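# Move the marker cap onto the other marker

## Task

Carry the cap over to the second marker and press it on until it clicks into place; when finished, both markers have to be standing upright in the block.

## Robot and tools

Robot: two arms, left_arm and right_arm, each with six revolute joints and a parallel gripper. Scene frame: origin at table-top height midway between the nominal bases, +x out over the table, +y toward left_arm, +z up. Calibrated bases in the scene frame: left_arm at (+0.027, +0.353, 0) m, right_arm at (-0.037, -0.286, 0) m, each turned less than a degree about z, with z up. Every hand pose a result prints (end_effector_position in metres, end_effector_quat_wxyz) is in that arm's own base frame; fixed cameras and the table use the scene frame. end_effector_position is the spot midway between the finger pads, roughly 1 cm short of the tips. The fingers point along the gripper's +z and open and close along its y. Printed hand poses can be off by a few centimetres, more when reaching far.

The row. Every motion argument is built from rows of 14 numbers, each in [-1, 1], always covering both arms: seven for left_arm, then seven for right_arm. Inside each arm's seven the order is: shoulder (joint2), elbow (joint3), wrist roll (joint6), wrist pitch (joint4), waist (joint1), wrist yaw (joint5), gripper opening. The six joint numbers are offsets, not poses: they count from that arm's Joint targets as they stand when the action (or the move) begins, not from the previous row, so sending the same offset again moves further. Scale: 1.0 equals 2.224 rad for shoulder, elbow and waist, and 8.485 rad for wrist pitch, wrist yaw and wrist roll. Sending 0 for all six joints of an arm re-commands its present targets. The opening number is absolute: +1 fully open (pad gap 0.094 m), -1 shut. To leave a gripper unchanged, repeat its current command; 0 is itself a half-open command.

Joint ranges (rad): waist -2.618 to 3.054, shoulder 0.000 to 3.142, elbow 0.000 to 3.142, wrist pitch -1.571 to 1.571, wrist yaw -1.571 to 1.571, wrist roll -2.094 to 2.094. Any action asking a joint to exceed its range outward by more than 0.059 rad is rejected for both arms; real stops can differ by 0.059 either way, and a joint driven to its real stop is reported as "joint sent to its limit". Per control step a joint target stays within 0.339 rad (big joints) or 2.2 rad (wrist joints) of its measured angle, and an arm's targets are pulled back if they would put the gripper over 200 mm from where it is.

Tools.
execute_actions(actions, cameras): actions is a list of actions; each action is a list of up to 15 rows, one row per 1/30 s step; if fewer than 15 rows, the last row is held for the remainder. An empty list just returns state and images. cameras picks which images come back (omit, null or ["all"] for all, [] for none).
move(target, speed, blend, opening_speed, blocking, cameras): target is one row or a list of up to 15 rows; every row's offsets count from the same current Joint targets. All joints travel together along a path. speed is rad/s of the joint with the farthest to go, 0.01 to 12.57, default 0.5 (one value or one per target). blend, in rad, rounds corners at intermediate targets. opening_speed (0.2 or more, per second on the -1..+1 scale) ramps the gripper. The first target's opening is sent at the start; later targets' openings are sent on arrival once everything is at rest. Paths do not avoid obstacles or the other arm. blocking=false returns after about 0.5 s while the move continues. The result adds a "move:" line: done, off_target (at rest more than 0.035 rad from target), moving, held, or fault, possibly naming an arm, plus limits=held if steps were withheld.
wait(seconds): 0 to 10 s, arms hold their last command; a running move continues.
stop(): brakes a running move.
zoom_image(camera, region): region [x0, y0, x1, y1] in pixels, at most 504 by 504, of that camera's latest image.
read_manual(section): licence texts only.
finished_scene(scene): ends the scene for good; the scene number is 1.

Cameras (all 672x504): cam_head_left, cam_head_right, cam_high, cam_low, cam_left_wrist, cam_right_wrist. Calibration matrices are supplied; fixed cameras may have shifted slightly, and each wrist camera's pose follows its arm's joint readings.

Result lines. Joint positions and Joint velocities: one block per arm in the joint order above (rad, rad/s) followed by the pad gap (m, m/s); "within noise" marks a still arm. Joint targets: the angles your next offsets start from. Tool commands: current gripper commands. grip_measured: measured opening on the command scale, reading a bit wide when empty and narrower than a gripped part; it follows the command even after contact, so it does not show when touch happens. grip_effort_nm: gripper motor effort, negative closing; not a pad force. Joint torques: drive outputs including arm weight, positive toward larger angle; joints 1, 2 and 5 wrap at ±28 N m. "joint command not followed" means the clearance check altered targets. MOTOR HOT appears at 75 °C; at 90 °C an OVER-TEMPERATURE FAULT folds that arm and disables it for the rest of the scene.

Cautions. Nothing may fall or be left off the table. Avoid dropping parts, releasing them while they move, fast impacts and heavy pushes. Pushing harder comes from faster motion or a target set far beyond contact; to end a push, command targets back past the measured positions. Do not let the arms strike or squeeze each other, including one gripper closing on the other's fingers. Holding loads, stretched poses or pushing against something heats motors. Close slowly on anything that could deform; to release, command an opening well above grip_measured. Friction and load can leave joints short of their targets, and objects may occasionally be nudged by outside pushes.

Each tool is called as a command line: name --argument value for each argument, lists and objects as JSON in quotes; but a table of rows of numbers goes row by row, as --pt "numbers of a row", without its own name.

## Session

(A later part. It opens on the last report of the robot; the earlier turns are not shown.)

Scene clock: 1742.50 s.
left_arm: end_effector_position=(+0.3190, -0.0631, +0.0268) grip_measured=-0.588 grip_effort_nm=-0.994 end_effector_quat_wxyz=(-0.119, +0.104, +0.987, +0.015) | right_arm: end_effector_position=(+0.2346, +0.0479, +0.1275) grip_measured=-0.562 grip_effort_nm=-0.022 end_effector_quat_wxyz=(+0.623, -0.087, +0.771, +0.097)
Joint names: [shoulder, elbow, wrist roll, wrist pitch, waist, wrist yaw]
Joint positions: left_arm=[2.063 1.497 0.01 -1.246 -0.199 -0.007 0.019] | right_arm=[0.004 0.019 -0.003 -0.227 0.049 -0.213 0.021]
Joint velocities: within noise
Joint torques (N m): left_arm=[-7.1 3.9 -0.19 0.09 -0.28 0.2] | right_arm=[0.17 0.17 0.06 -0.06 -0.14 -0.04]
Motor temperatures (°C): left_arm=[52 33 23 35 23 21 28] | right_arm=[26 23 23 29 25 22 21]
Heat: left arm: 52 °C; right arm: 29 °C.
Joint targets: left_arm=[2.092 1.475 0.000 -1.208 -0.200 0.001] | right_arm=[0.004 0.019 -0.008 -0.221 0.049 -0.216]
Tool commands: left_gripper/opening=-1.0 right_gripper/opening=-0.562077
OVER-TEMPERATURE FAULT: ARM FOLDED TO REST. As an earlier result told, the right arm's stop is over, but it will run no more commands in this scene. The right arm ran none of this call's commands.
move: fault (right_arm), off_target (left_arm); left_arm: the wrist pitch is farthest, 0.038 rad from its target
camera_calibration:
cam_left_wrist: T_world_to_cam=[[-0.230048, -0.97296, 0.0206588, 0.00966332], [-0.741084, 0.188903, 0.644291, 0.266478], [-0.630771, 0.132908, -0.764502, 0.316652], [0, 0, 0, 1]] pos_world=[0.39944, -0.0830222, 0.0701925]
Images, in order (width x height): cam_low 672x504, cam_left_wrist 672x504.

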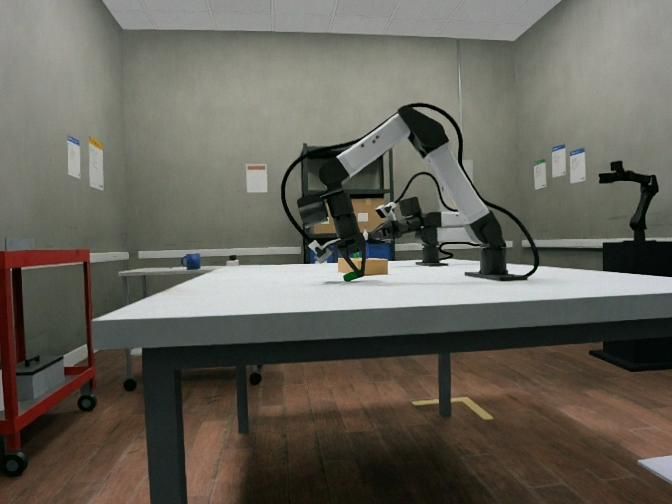

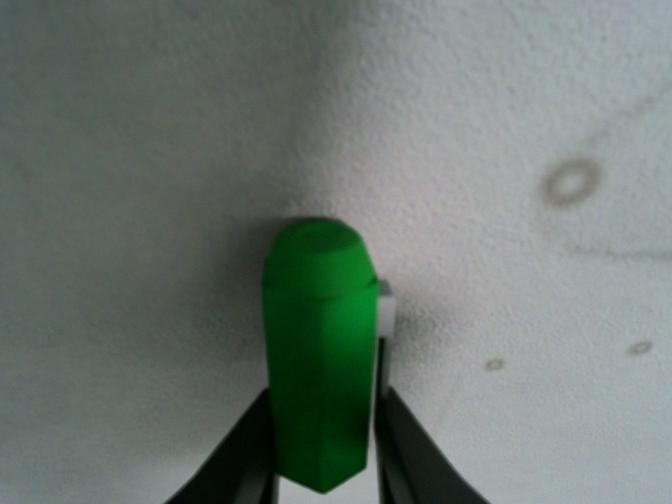

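move --target '[0.0037, -0.0096, 0, 0.0035, 0, 0, -1, 0, 0, 0, 0, 0, 0, -0.6]' --speed 0.1 --cameras '["cam_low", "cam_left_wrist"]'

zoom_image --camera "cam_low" --region '[290, 220, 410, 310]'

Scene clock: 1747.63 s.
left_arm: end_effector_position=(+0.3173, -0.0633, +0.0224) grip_measured=-0.588 grip_effort_nm=-0.994 end_effector_quat_wxyz=(-0.119, +0.104, +0.987, +0.013) | right_arm: end_effector_position=(+0.2346, +0.0479, +0.1275) grip_measured=-0.562 grip_effort_nm=-0.027 end_effector_quat_wxyz=(+0.623, -0.087, +0.771, +0.097)
Joint names: [shoulder, elbow, wrist roll, wrist pitch, waist, wrist yaw]
Joint positions: left_arm=[2.063 1.479 0.01 -1.228 -0.199 -0.004 0.019] | right_arm=[0.004 0.019 -0.003 -0.227 0.049 -0.213 0.021]
Joint velocities: within noise
Joint torques (N m): left_arm=[-6.35 3.43 -0.21 0.15 -0.14 0.17] | right_arm=[0.09 0.12 0.05 -0.07 -0.16 -0.02]
Motor temperatures (°C): left_arm=[51 32 23 34 23 21 28] | right_arm=[26 23 23 29 25 22 21]
Heat: left arm: 51 °C; right arm: 29 °C.
Joint targets: left_arm=[2.100 1.454 0.000 -1.178 -0.200 0.001] | right_arm=[0.004 0.019 -0.008 -0.221 0.049 -0.216]
Tool commands: left_gripper/opening=-1.0 right_gripper/opening=-0.562077
OVER-TEMPERATURE FAULT: ARM FOLDED TO REST. As an earlier result told, the right arm's stop is over, but it will run no more commands in this scene. The right arm ran none of this call's commands.
move: fault (right_arm), off_target (left_arm); left_arm: the wrist pitch is farthest, 0.049 rad from its target
camera_calibration:
cam_left_wrist: T_world_to_cam=[[-0.229312, -0.973065, 0.0236926, 0.00888752], [-0.740631, 0.190227, 0.644421, 0.268047], [-0.631571, 0.130226, -0.764303, 0.312363], [0, 0, 0, 1]] pos_world=[0.397842, -0.0830195, 0.0657943]
Images, in order (width x height): cam_low 672x504, cam_left_wrist 672x504.

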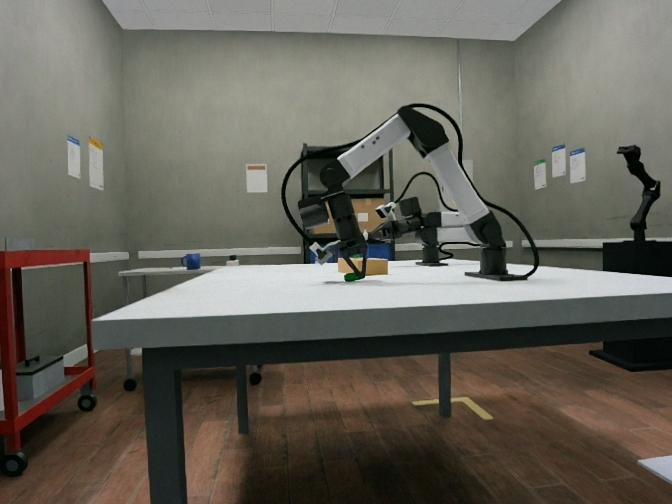

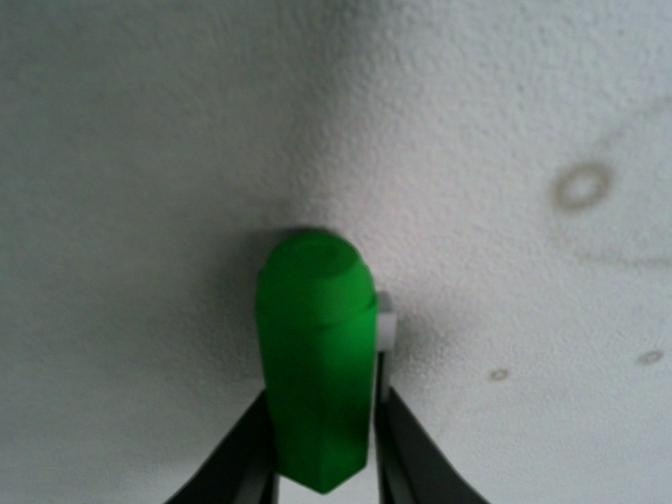

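Scaled by 4.200 from the camera's 672x504 image, which has a finer 960x720 frame.

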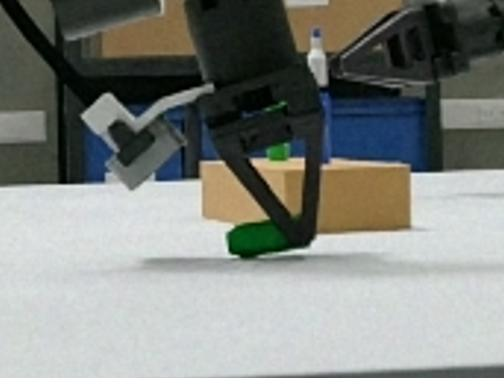

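move --target '[0.0032, -0.0082, 0, 0.003, 0, 0, -1, 0, 0, 0, 0, 0, 0, -0.6]' --speed 0.1 --cameras '["cam_low", "cam_left_wrist"]'

zoom_image --camera "cam_low" --region '[290, 220, 410, 310]'

Scene clock: 1753.07 s.
left_arm: end_effector_position=(+0.3160, -0.0631, +0.0182) grip_measured=-0.588 grip_effort_nm=-0.989 end_effector_quat_wxyz=(-0.120, +0.104, +0.987, +0.013) | right_arm: end_effector_position=(+0.2346, +0.0479, +0.1275) grip_measured=-0.562 grip_effort_nm=-0.032 end_effector_quat_wxyz=(+0.623, -0.087, +0.771, +0.097)
Joint names: [shoulder, elbow, wrist roll, wrist pitch, waist, wrist yaw]
Joint positions: left_arm=[2.065 1.464 0.01 -1.212 -0.199 -0.004 0.019] | right_arm=[0.004 0.019 -0.003 -0.227 0.049 -0.213 0.021]
Joint velocities: within noise
Joint torques (N m): left_arm=[-5.98 3.15 -0.21 0.28 -0.25 0.18] | right_arm=[0.16 0.09 0.05 -0.05 -0.12 -0.04]
Motor temperatures (°C): left_arm=[50 32 23 34 23 21 28] | right_arm=[26 23 23 29 25 22 21]
Heat: left arm: 50 °C; right arm: 29 °C.
Joint targets: left_arm=[2.107 1.436 0.000 -1.153 -0.200 0.001] | right_arm=[0.004 0.019 -0.008 -0.221 0.049 -0.216]
Tool commands: left_gripper/opening=-1.0 right_gripper/opening=-0.562077
OVER-TEMPERATURE FAULT: ARM FOLDED TO REST. As an earlier result told, the right arm's stop is over, but it will run no more commands in this scene. The right arm ran none of this call's commands.
move: fault (right_arm), off_target (left_arm); left_arm: the wrist pitch is farthest, 0.060 rad from its target
camera_calibration:
cam_left_wrist: T_world_to_cam=[[-0.229312, -0.973065, 0.0236692, 0.00900774], [-0.739717, 0.190023, 0.645531, 0.269426], [-0.632641, 0.13052, -0.763367, 0.308672], [0, 0, 0, 1]] pos_world=[0.396643, -0.0827198, 0.0614945]
Images, in order (width x height): cam_low 672x504, cam_left_wrist 672x504.

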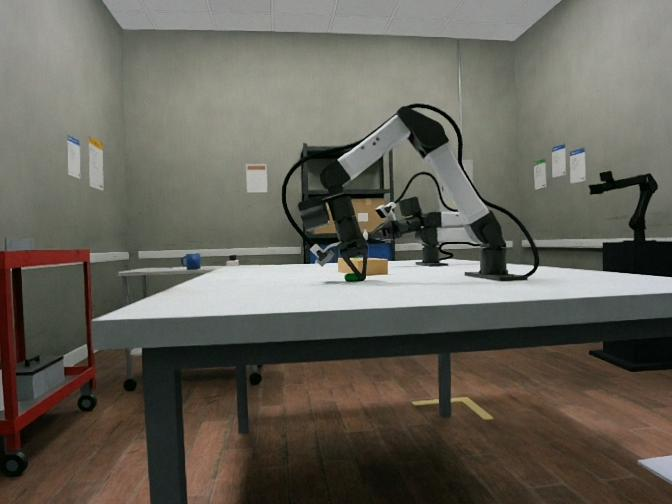

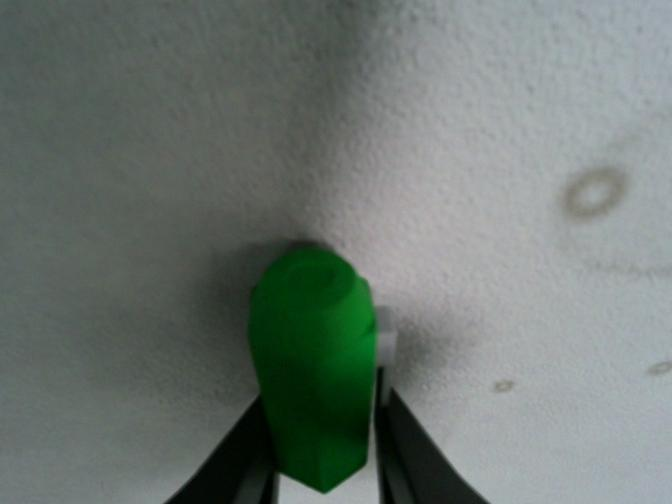

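Scaled by 4.200 from the camera's 672x504 image, which has a finer 960x720 frame.

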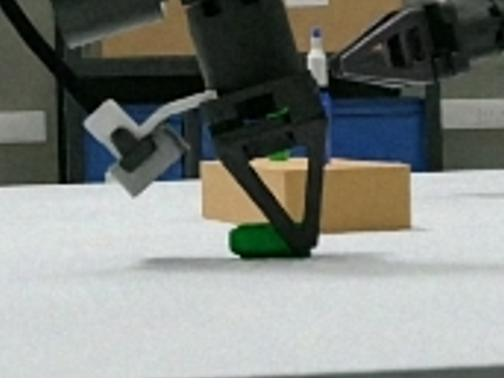

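move --pt "-0.0243 0.0854 0 -0.0289 0 0 -1 0 0 0 0 0 0 -0.6" --pt "-0.2675 -0.1960 0 0.1595 0 0 -1 0 0 0 0 0 0 -0.6" --pt "-0.2675 -0.2136 0 0.2008 -0.4487 -0.0777 -1 0 0 0 0 0 0 -0.6" --speed '[0.3, 0.8, 0.8]' --blend '[0.05, 0.1, 0]' --cameras '["cam_low", "cam_left_wrist", "cam_high"]'

Scene clock: 1812.63 s.
left_arm: end_effector_position=(+0.2633, -0.3916, +0.2842) grip_measured=-0.589 grip_effort_nm=-0.994 end_effector_quat_wxyz=(+0.667, +0.218, +0.693, -0.166) | right_arm: end_effector_position=(+0.2346, +0.0479, +0.1275) grip_measured=-0.562 grip_effort_nm=-0.022 end_effector_quat_wxyz=(+0.623, -0.087, +0.771, +0.097)
Joint names: [shoulder, elbow, wrist roll, wrist pitch, waist, wrist yaw]
Joint positions: left_arm=[1.534 0.978 0.018 0.486 -1.202 -0.653 0.019] | right_arm=[0.004 0.019 -0.003 -0.227 0.049 -0.213 0.021]
Joint velocities: within noise
Joint torques (N m): left_arm=[-8.73 6.31 -0.21 2.4 0.29 -0.05] | right_arm=[0.18 0.09 0.04 -0.05 -0.23 -0.01]
Motor temperatures (°C): left_arm=[48 30 23 33 23 21 28] | right_arm=[26 23 23 28 25 22 21]
Heat: left arm: 48 °C; right arm: 28 °C.
Joint targets: left_arm=[1.512 0.960 0.000 0.551 -1.198 -0.659] | right_arm=[0.004 0.019 -0.008 -0.221 0.049 -0.216]
Tool commands: left_gripper/opening=-1.0 right_gripper/opening=-0.562077
OVER-TEMPERATURE FAULT: ARM FOLDED TO REST. As an earlier result told, the right arm's stop is over, but it will run no more commands in this scene. The right arm ran none of this call's commands.
move: fault (right_arm), off_target (left_arm); left_arm: the wrist pitch is farthest, 0.065 rad from its target
camera_calibration:
cam_left_wrist: T_world_to_cam=[[-0.539362, -0.837658, -0.0861249, -0.163202], [-0.375344, 0.330708, -0.865881, 0.509867], [0.753794, -0.434697, -0.492781, -0.142023], [0, 0, 0, 1]] pos_world=[0.210407, -0.367061, 0.357442]
Images, in order (width x height): cam_high 672x504, cam_low 672x504, cam_left_wrist 672x504.

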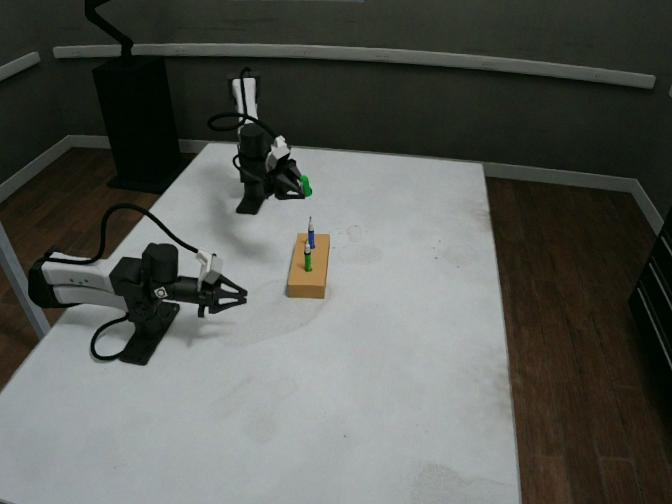

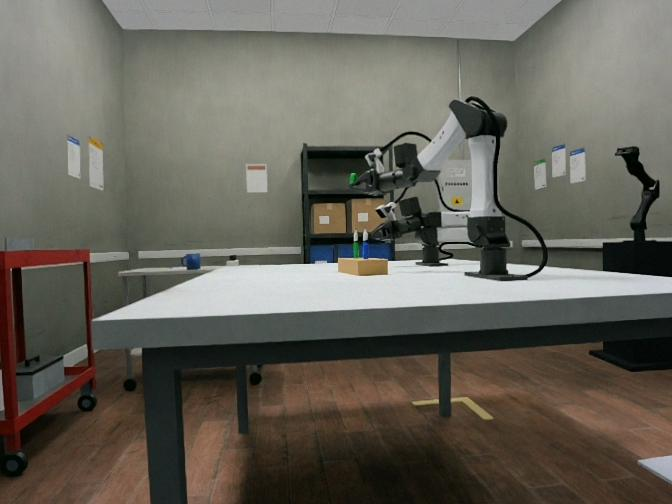

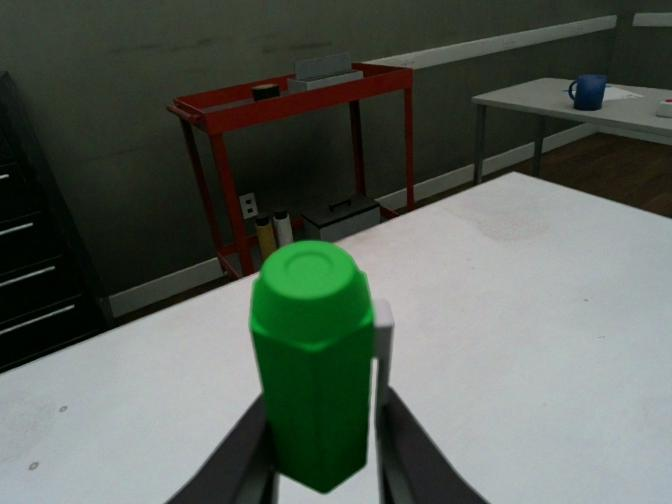

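move --target '[0.0441, -0.0540, -0.01485, 0.0081, -0.0054, -0.0013, -1, 0, 0, 0, 0, 0, 0, -0.6]' --speed 0.3 --cameras '["cam_low", "cam_left_wrist", "cam_high", "cam_head_right", "cam_head_left"]'

zoom_image --camera "cam_low" --region '[315, 180, 415, 280]'

zoom_image --camera "cam_high" --region '[260, 170, 360, 300]'

zoom_image --camera "cam_head_right" --region '[260, 130, 400, 270]'

Scene clock: 1821.70 s.
left_arm: end_effector_position=(+0.2617, -0.3869, +0.2121) grip_measured=-0.589 grip_effort_nm=-0.989 end_effector_quat_wxyz=(+0.628, +0.210, +0.731, -0.166) | right_arm: end_effector_position=(+0.2346, +0.0479, +0.1275) grip_measured=-0.562 grip_effort_nm=-0.017 end_effector_quat_wxyz=(+0.623, -0.087, +0.771, +0.097)
Joint names: [shoulder, elbow, wrist roll, wrist pitch, waist, wrist yaw]
Joint positions: left_arm=[1.606 0.852 -0.099 0.555 -1.202 -0.654 0.019] | right_arm=[0.004 0.019 -0.003 -0.227 0.049 -0.213 0.021]
Joint velocities: within noise
Joint torques (N m): left_arm=[-6.69 6.34 -0.24 2.39 -0.7 -0.12] | right_arm=[0.16 0.06 0.04 -0.05 -0.24 -0.05]
Motor temperatures (°C): left_arm=[48 31 23 36 23 21 28] | right_arm=[26 23 23 28 25 22 21]
Heat: left arm: 48 °C; right arm: 28 °C.
Joint targets: left_arm=[1.610 0.840 -0.126 0.620 -1.210 -0.670] | right_arm=[0.004 0.019 -0.008 -0.221 0.049 -0.216]
Tool commands: left_gripper/opening=-1.0 right_gripper/opening=-0.562077
OVER-TEMPERATURE FAULT: ARM FOLDED TO REST. As an earlier result told, the right arm's stop is over, but it will run no more commands in this scene. The right arm ran none of this call's commands.
move: fault (right_arm), off_target (left_arm); left_arm: the wrist pitch is farthest, 0.065 rad from its target
camera_calibration:
cam_left_wrist: T_world_to_cam=[[-0.534687, -0.843781, -0.0463098, -0.178344], [-0.469113, 0.341956, -0.814248, 0.463179], [0.702882, -0.413643, -0.578668, -0.134659], [0, 0, 0, 1]] pos_world=[0.216574, -0.364571, 0.29096]
Images, in order (width x height): cam_head_left 672x504, cam_head_right 672x504, cam_high 672x504, cam_low 672x504, cam_left_wrist 672x504.

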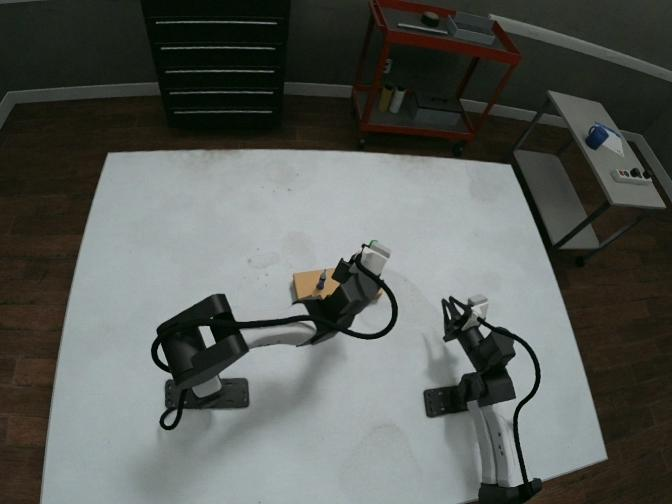

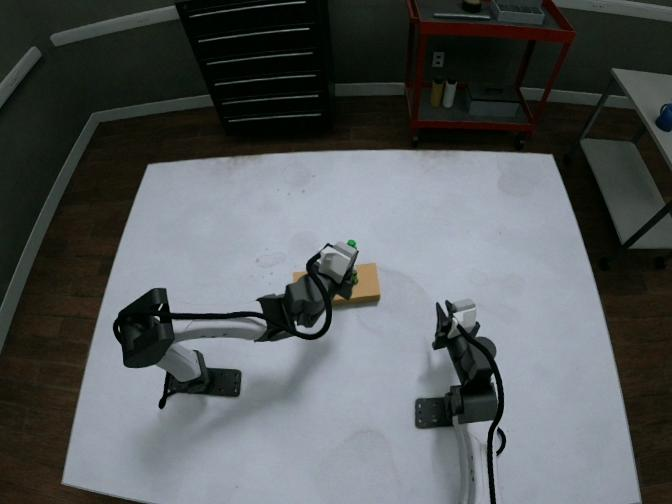

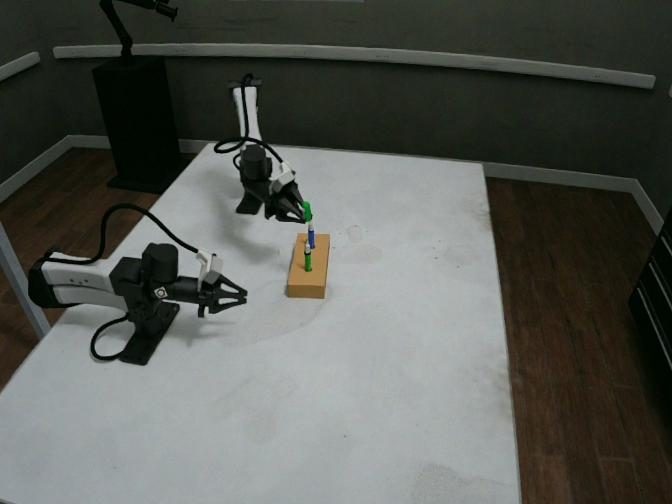

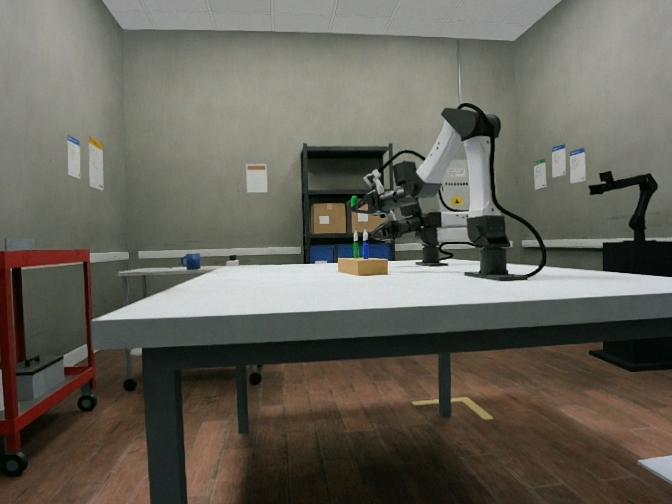

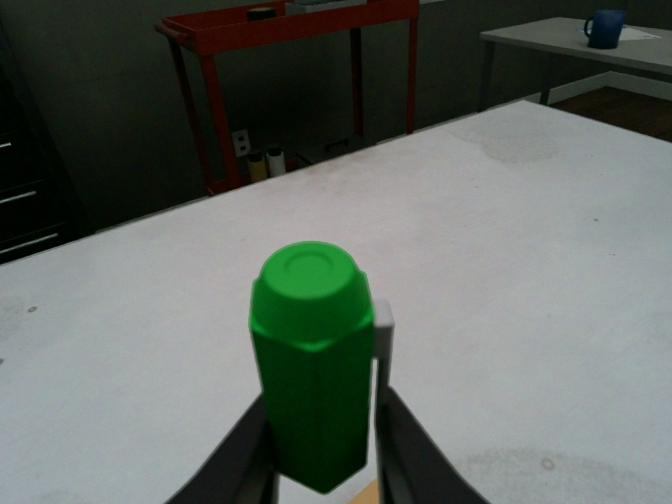

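Scaled by 5.040 from the camera's 672x504 image, which has a finer 960x720 frame.

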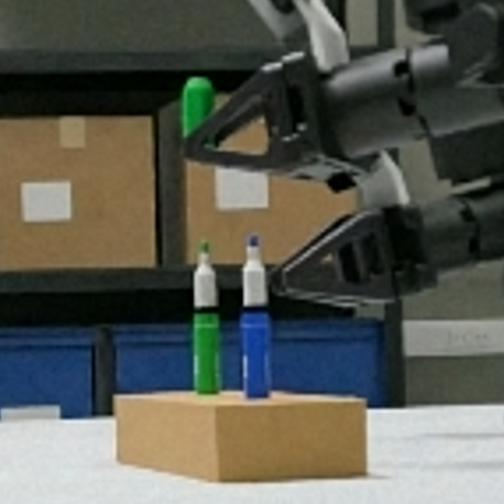

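Scaled by 3.877 from the camera's 672x504 image, which has a finer 960x720 frame.

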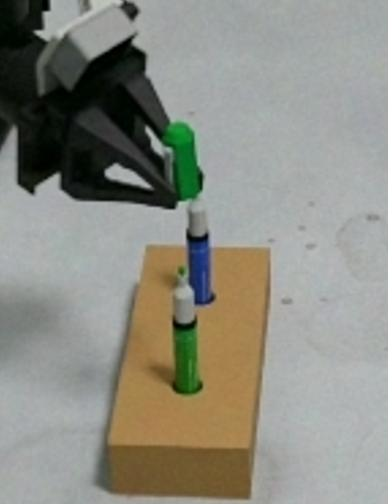

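Scaled by 3.600 from the camera's 672x504 image, which has a finer 960x720 frame.

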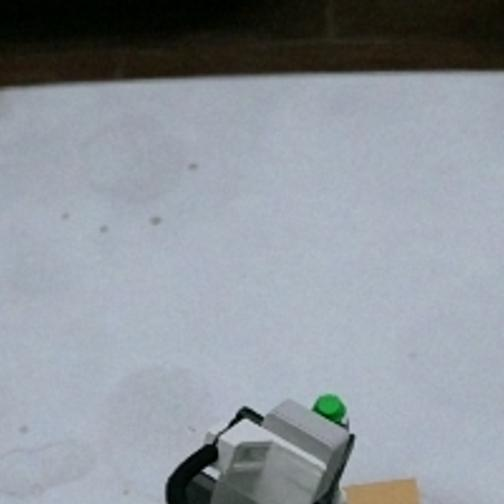

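zoom_image --camera "cam_high" --region '[285, 190, 335, 250]'

zoom_image --camera "cam_low" --region '[340, 188, 380, 268]'

zoom_image --camera "cam_head_right" --region '[320, 225, 390, 295]'

zoom_image --camera "cam_head_left" --region '[330, 220, 410, 300]'

Scaled by 8.400 from the camera's 672x504 image, which has a finer 960x720 frame.

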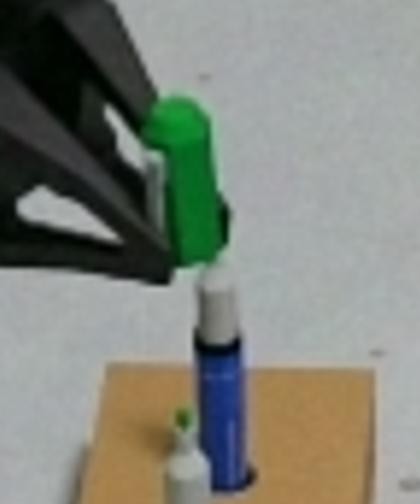

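Scaled by 6.300 from the camera's 672x504 image, which has a finer 960x720 frame.

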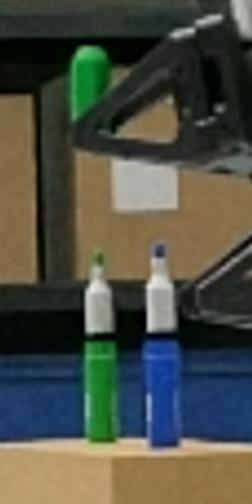

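Scaled by 7.200 from the camera's 672x504 image, which has a finer 960x720 frame.

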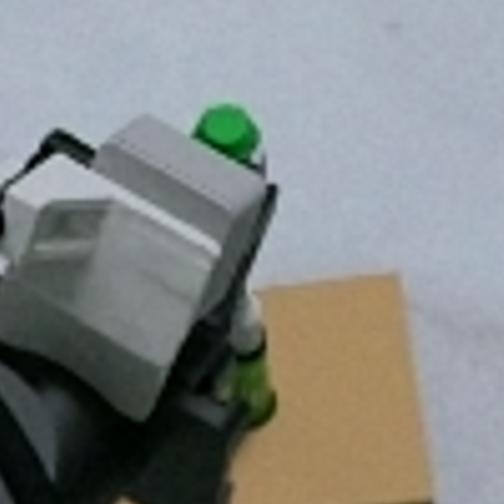

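Scaled by 6.300 from the camera's 672x504 image, which has a finer 960x720 frame.

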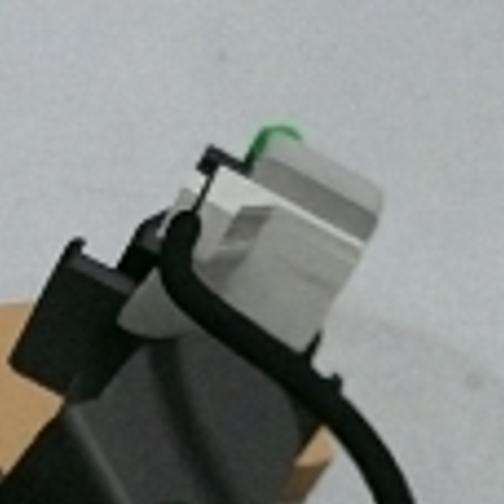

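zoom_image --camera "cam_low" --region '[344, 190, 368, 220]'

zoom_image --camera "cam_low" --region '[344, 222, 374, 264]'

zoom_image --camera "cam_high" --region '[296, 198, 320, 228]'

Scaled by 16.800 from the camera's 672x504 image, which has a finer 960x720 frame.

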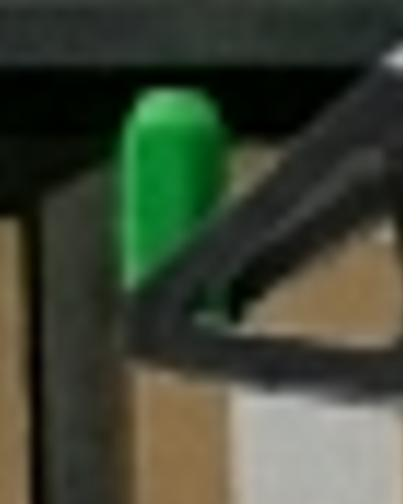

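Scaled by 12.000 from the camera's 672x504 image, which has a finer 960x720 frame.

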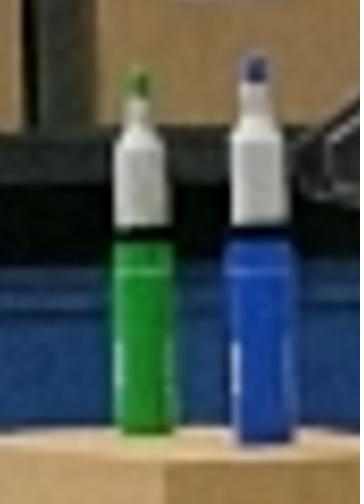

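Scaled by 16.800 from the camera's 672x504 image, which has a finer 960x720 frame.

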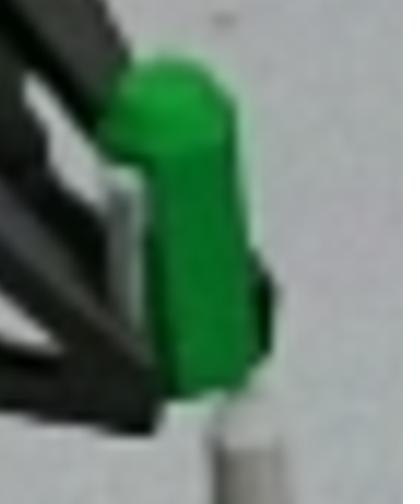

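move --target '[0.0351, -0.01686, -0.00483, 0.00566, -0.0038, -0.0012, -1, 0, 0, 0, 0, 0, 0, -0.6]' --speed 0.15 --cameras '["cam_low", "cam_left_wrist", "cam_high", "cam_head_right", "cam_head_left"]'

zoom_image --camera "cam_low" --region '[340, 198, 376, 243]'

zoom_image --camera "cam_high" --region '[290, 200, 326, 245]'

zoom_image --camera "cam_head_right" --region '[325, 230, 385, 290]'

Scene clock: 1925.30 s.
left_arm: end_effector_position=(+0.2590, -0.3899, +0.1761) grip_measured=-0.589 grip_effort_nm=-0.994 end_effector_quat_wxyz=(+0.612, +0.212, +0.745, -0.160) | right_arm: end_effector_position=(+0.2346, +0.0479, +0.1275) grip_measured=-0.562 grip_effort_nm=-0.027 end_effector_quat_wxyz=(+0.623, -0.087, +0.771, +0.097)
Joint names: [shoulder, elbow, wrist roll, wrist pitch, waist, wrist yaw]
Joint positions: left_arm=[1.678 0.818 -0.14 0.602 -1.213 -0.663 0.019] | right_arm=[0.004 0.019 -0.003 -0.227 0.049 -0.213 0.021]
Joint velocities: within noise
Joint torques (N m): left_arm=[-6.45 5.74 -0.3 2.35 -0.58 -0.15] | right_arm=[0.14 0.1 0.06 -0.06 -0.17 -0.02]
Motor temperatures (°C): left_arm=[47 31 23 47 23 21 28] | right_arm=[25 22 23 27 25 22 21]
Heat: left arm: 47 °C; right arm: 27 °C.
Joint targets: left_arm=[1.688 0.803 -0.167 0.668 -1.218 -0.680] | right_arm=[0.004 0.019 -0.008 -0.221 0.049 -0.216]
Tool commands: left_gripper/opening=-1.0 right_gripper/opening=-0.562077
OVER-TEMPERATURE FAULT: ARM FOLDED TO REST. As an earlier result told, the right arm's stop is over, but it will run no more commands in this scene. The right arm ran none of this call's commands.
move: fault (right_arm), off_target (left_arm); left_arm: the wrist pitch is farthest, 0.066 rad from its target
camera_calibration:
cam_left_wrist: T_world_to_cam=[[-0.531626, -0.845894, -0.0428592, -0.186251], [-0.503081, 0.356075, -0.787477, 0.443291], [0.681383, -0.397082, -0.614852, -0.136444], [0, 0, 0, 1]] pos_world=[0.216966, -0.369573, 0.257206]
Images, in order (width x height): cam_head_left 672x504, cam_head_right 672x504, cam_high 672x504, cam_low 672x504, cam_left_wrist 672x504.

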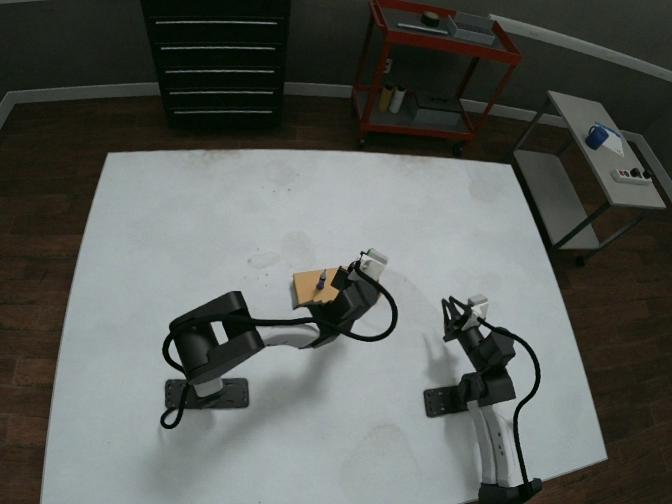

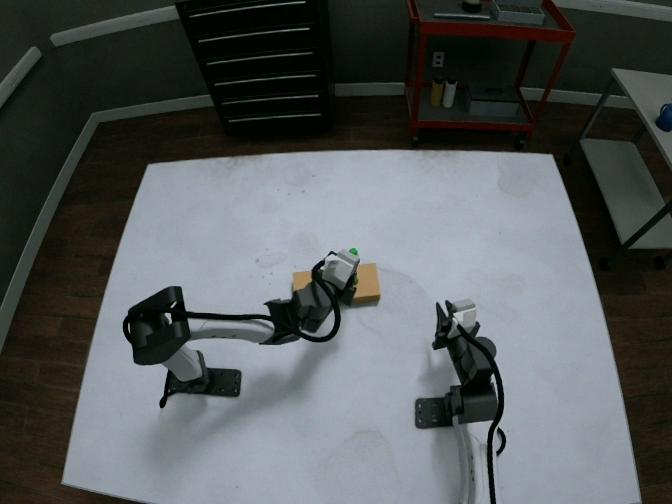

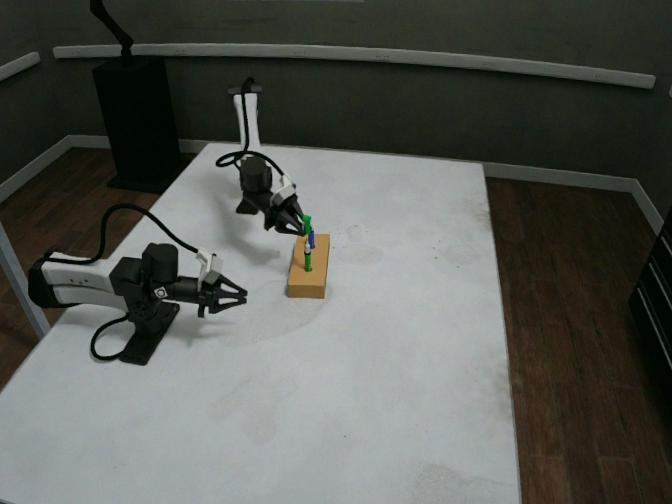

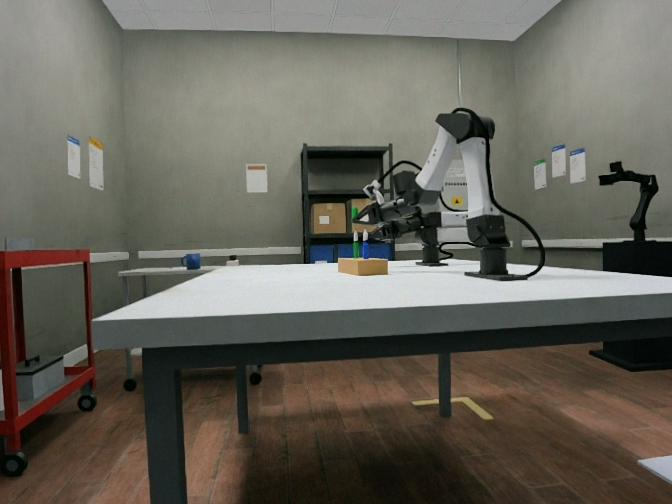

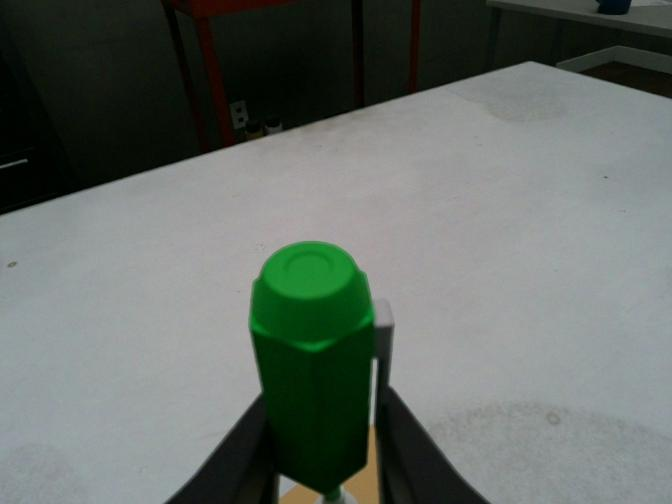

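Scaled by 11.200 from the camera's 672x504 image, which has a finer 960x720 frame.

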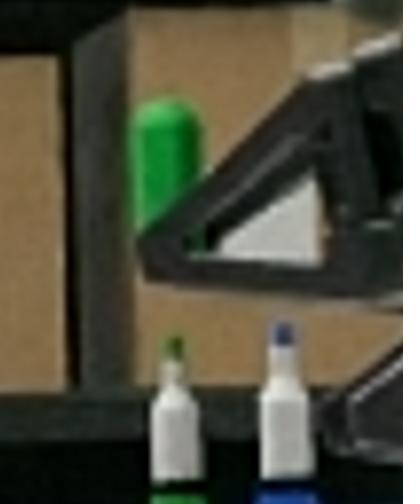

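Scaled by 11.200 from the camera's 672x504 image, which has a finer 960x720 frame.

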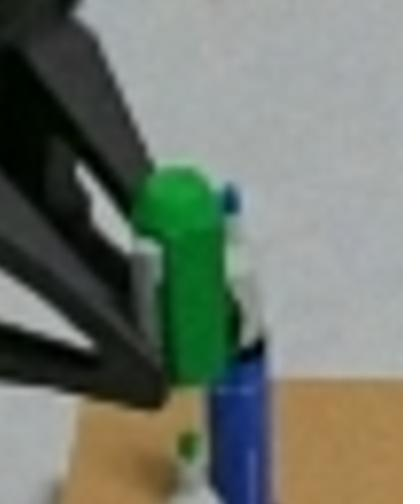

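Scaled by 8.400 from the camera's 672x504 image, which has a finer 960x720 frame.

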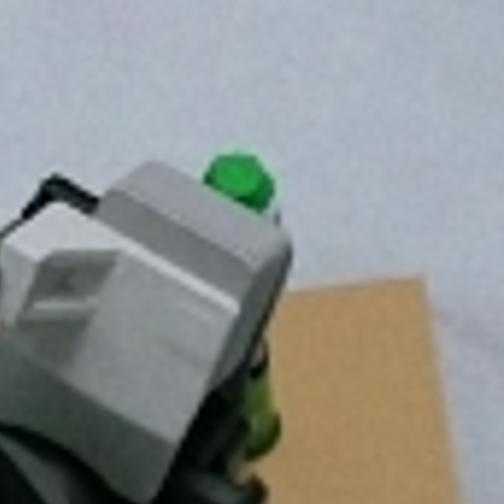

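zoom_image --camera "cam_left_wrist" --region '[260, 420, 410, 504]'

Scaled by 3.360 from the camera's 672x504 image, which has a finer 960x720 frame.

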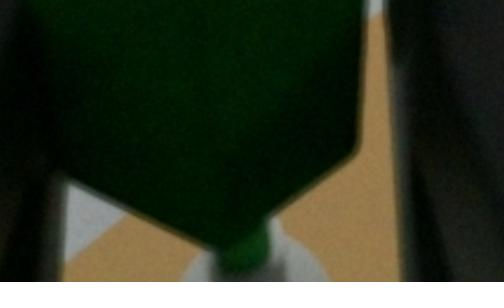

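move --target '[0.0281, -0.01857, -0.0007, 0.01025, -0.0013, -0.0005, -1, 0, 0, 0, 0, 0, 0, -0.6]' --speed 0.06 --cameras '["cam_low", "cam_left_wrist", "cam_high", "cam_head_right"]'

zoom_image --camera "cam_low" --region '[340, 198, 384, 264]'

zoom_image --camera "cam_high" --region '[290, 205, 330, 265]'

zoom_image --camera "cam_left_wrist" --region '[260, 420, 410, 504]'

Scene clock: 2010.13 s.
left_arm: end_effector_position=(+0.2580, -0.3893, +0.1518) grip_measured=-0.589 grip_effort_nm=-0.989 end_effector_quat_wxyz=(+0.609, +0.212, +0.748, -0.158) | right_arm: end_effector_position=(+0.2346, +0.0479, +0.1275) grip_measured=-0.562 grip_effort_nm=-0.027 end_effector_quat_wxyz=(+0.623, -0.087, +0.771, +0.097)
Joint names: [shoulder, elbow, wrist roll, wrist pitch, waist, wrist yaw]
Joint positions: left_arm=[1.738 0.777 -0.147 0.691 -1.216 -0.668 0.019] | right_arm=[0.004 0.019 -0.003 -0.227 0.049 -0.213 0.021]
Joint velocities: within noise
Joint torques (N m): left_arm=[-6.71 5.24 -0.31 2.34 -0.38 -0.14] | right_arm=[0.09 -0.01 0.04 -0.05 -0.12 -0.04]
Motor temperatures (°C): left_arm=[45 32 23 52 23 21 28] | right_arm=[25 21 23 27 25 22 21]
Heat: left arm: 52 °C; right arm: 27 °C.
Joint targets: left_arm=[1.751 0.761 -0.172 0.755 -1.221 -0.684] | right_arm=[0.004 0.019 -0.008 -0.221 0.049 -0.216]
Tool commands: left_gripper/opening=-1.0 right_gripper/opening=-0.562077
OVER-TEMPERATURE FAULT: ARM FOLDED TO REST. As an earlier result told, the right arm's stop is over, but it will run no more commands in this scene. The right arm ran none of this call's commands.
move: fault (right_arm), off_target (left_arm); left_arm: the wrist pitch is farthest, 0.064 rad from its target
camera_calibration:
cam_left_wrist: T_world_to_cam=[[-0.529643, -0.84703, -0.0449256, -0.188048], [-0.508749, 0.359606, -0.782213, 0.425513], [0.678714, -0.391438, -0.621389, -0.146576], [0, 0, 0, 1]] pos_world=[0.216364, -0.369675, 0.233313]
Images, in order (width x height): cam_head_right 672x504, cam_high 672x504, cam_low 672x504, cam_left_wrist 672x504.

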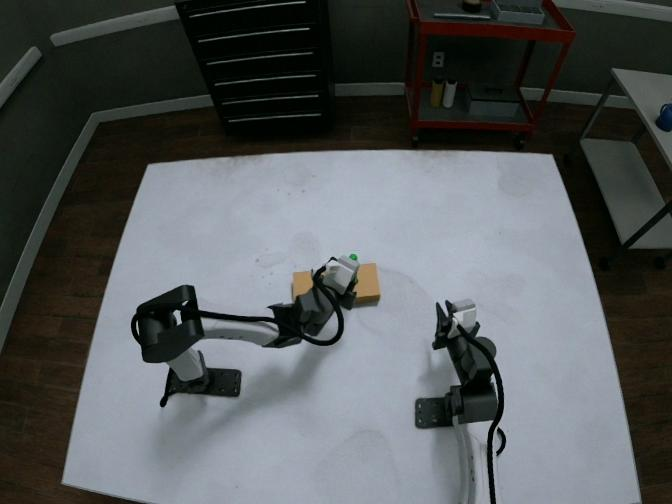

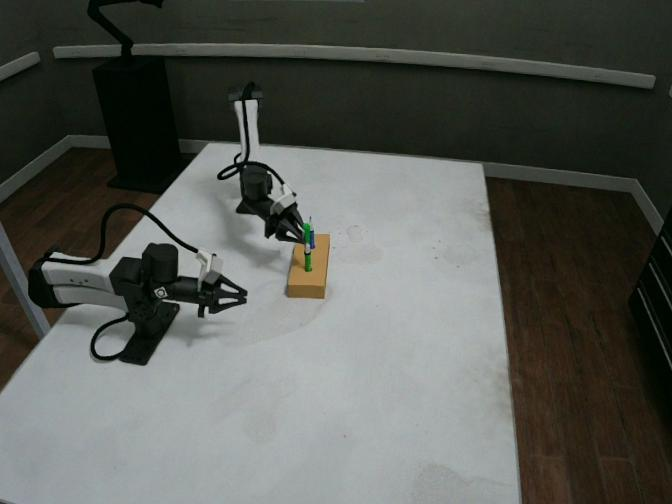

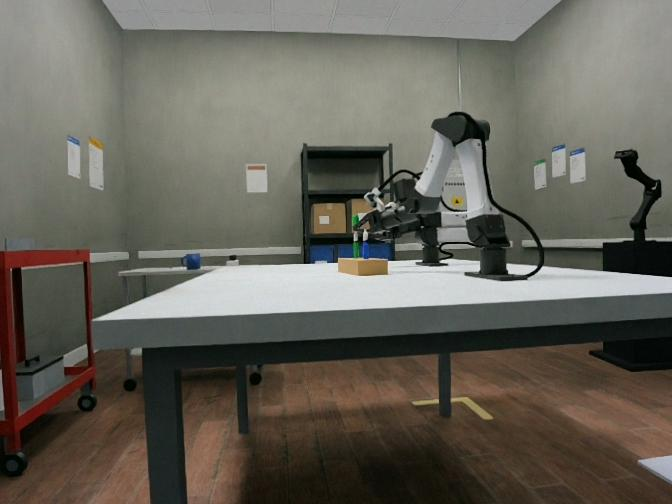

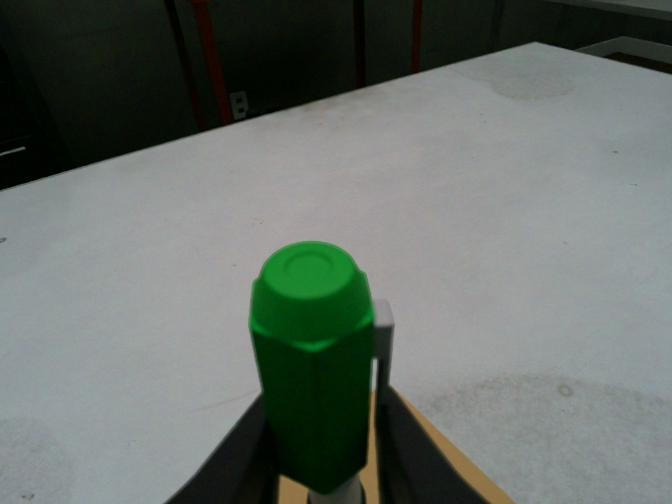

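Scaled by 7.636 from the camera's 672x504 image, which has a finer 960x720 frame.

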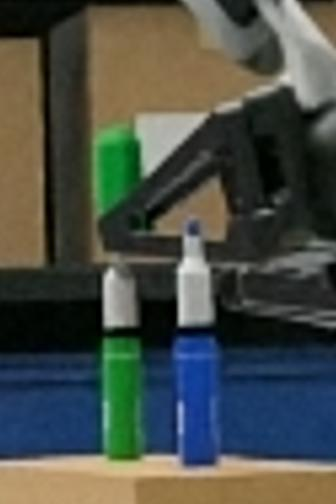

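Scaled by 8.400 from the camera's 672x504 image, which has a finer 960x720 frame.

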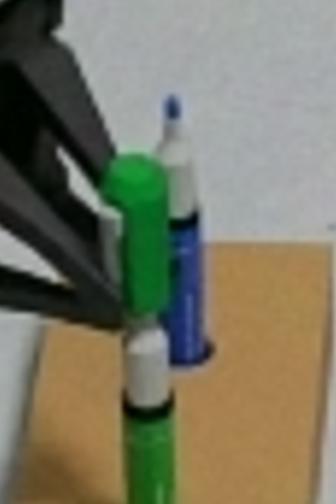

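Scaled by 3.360 from the camera's 672x504 image, which has a finer 960x720 frame.

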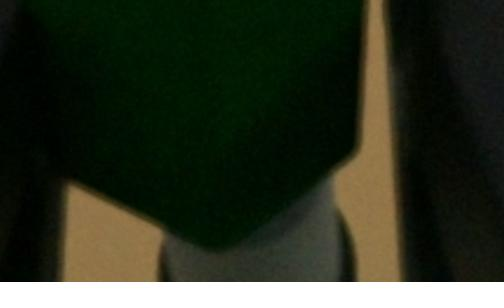

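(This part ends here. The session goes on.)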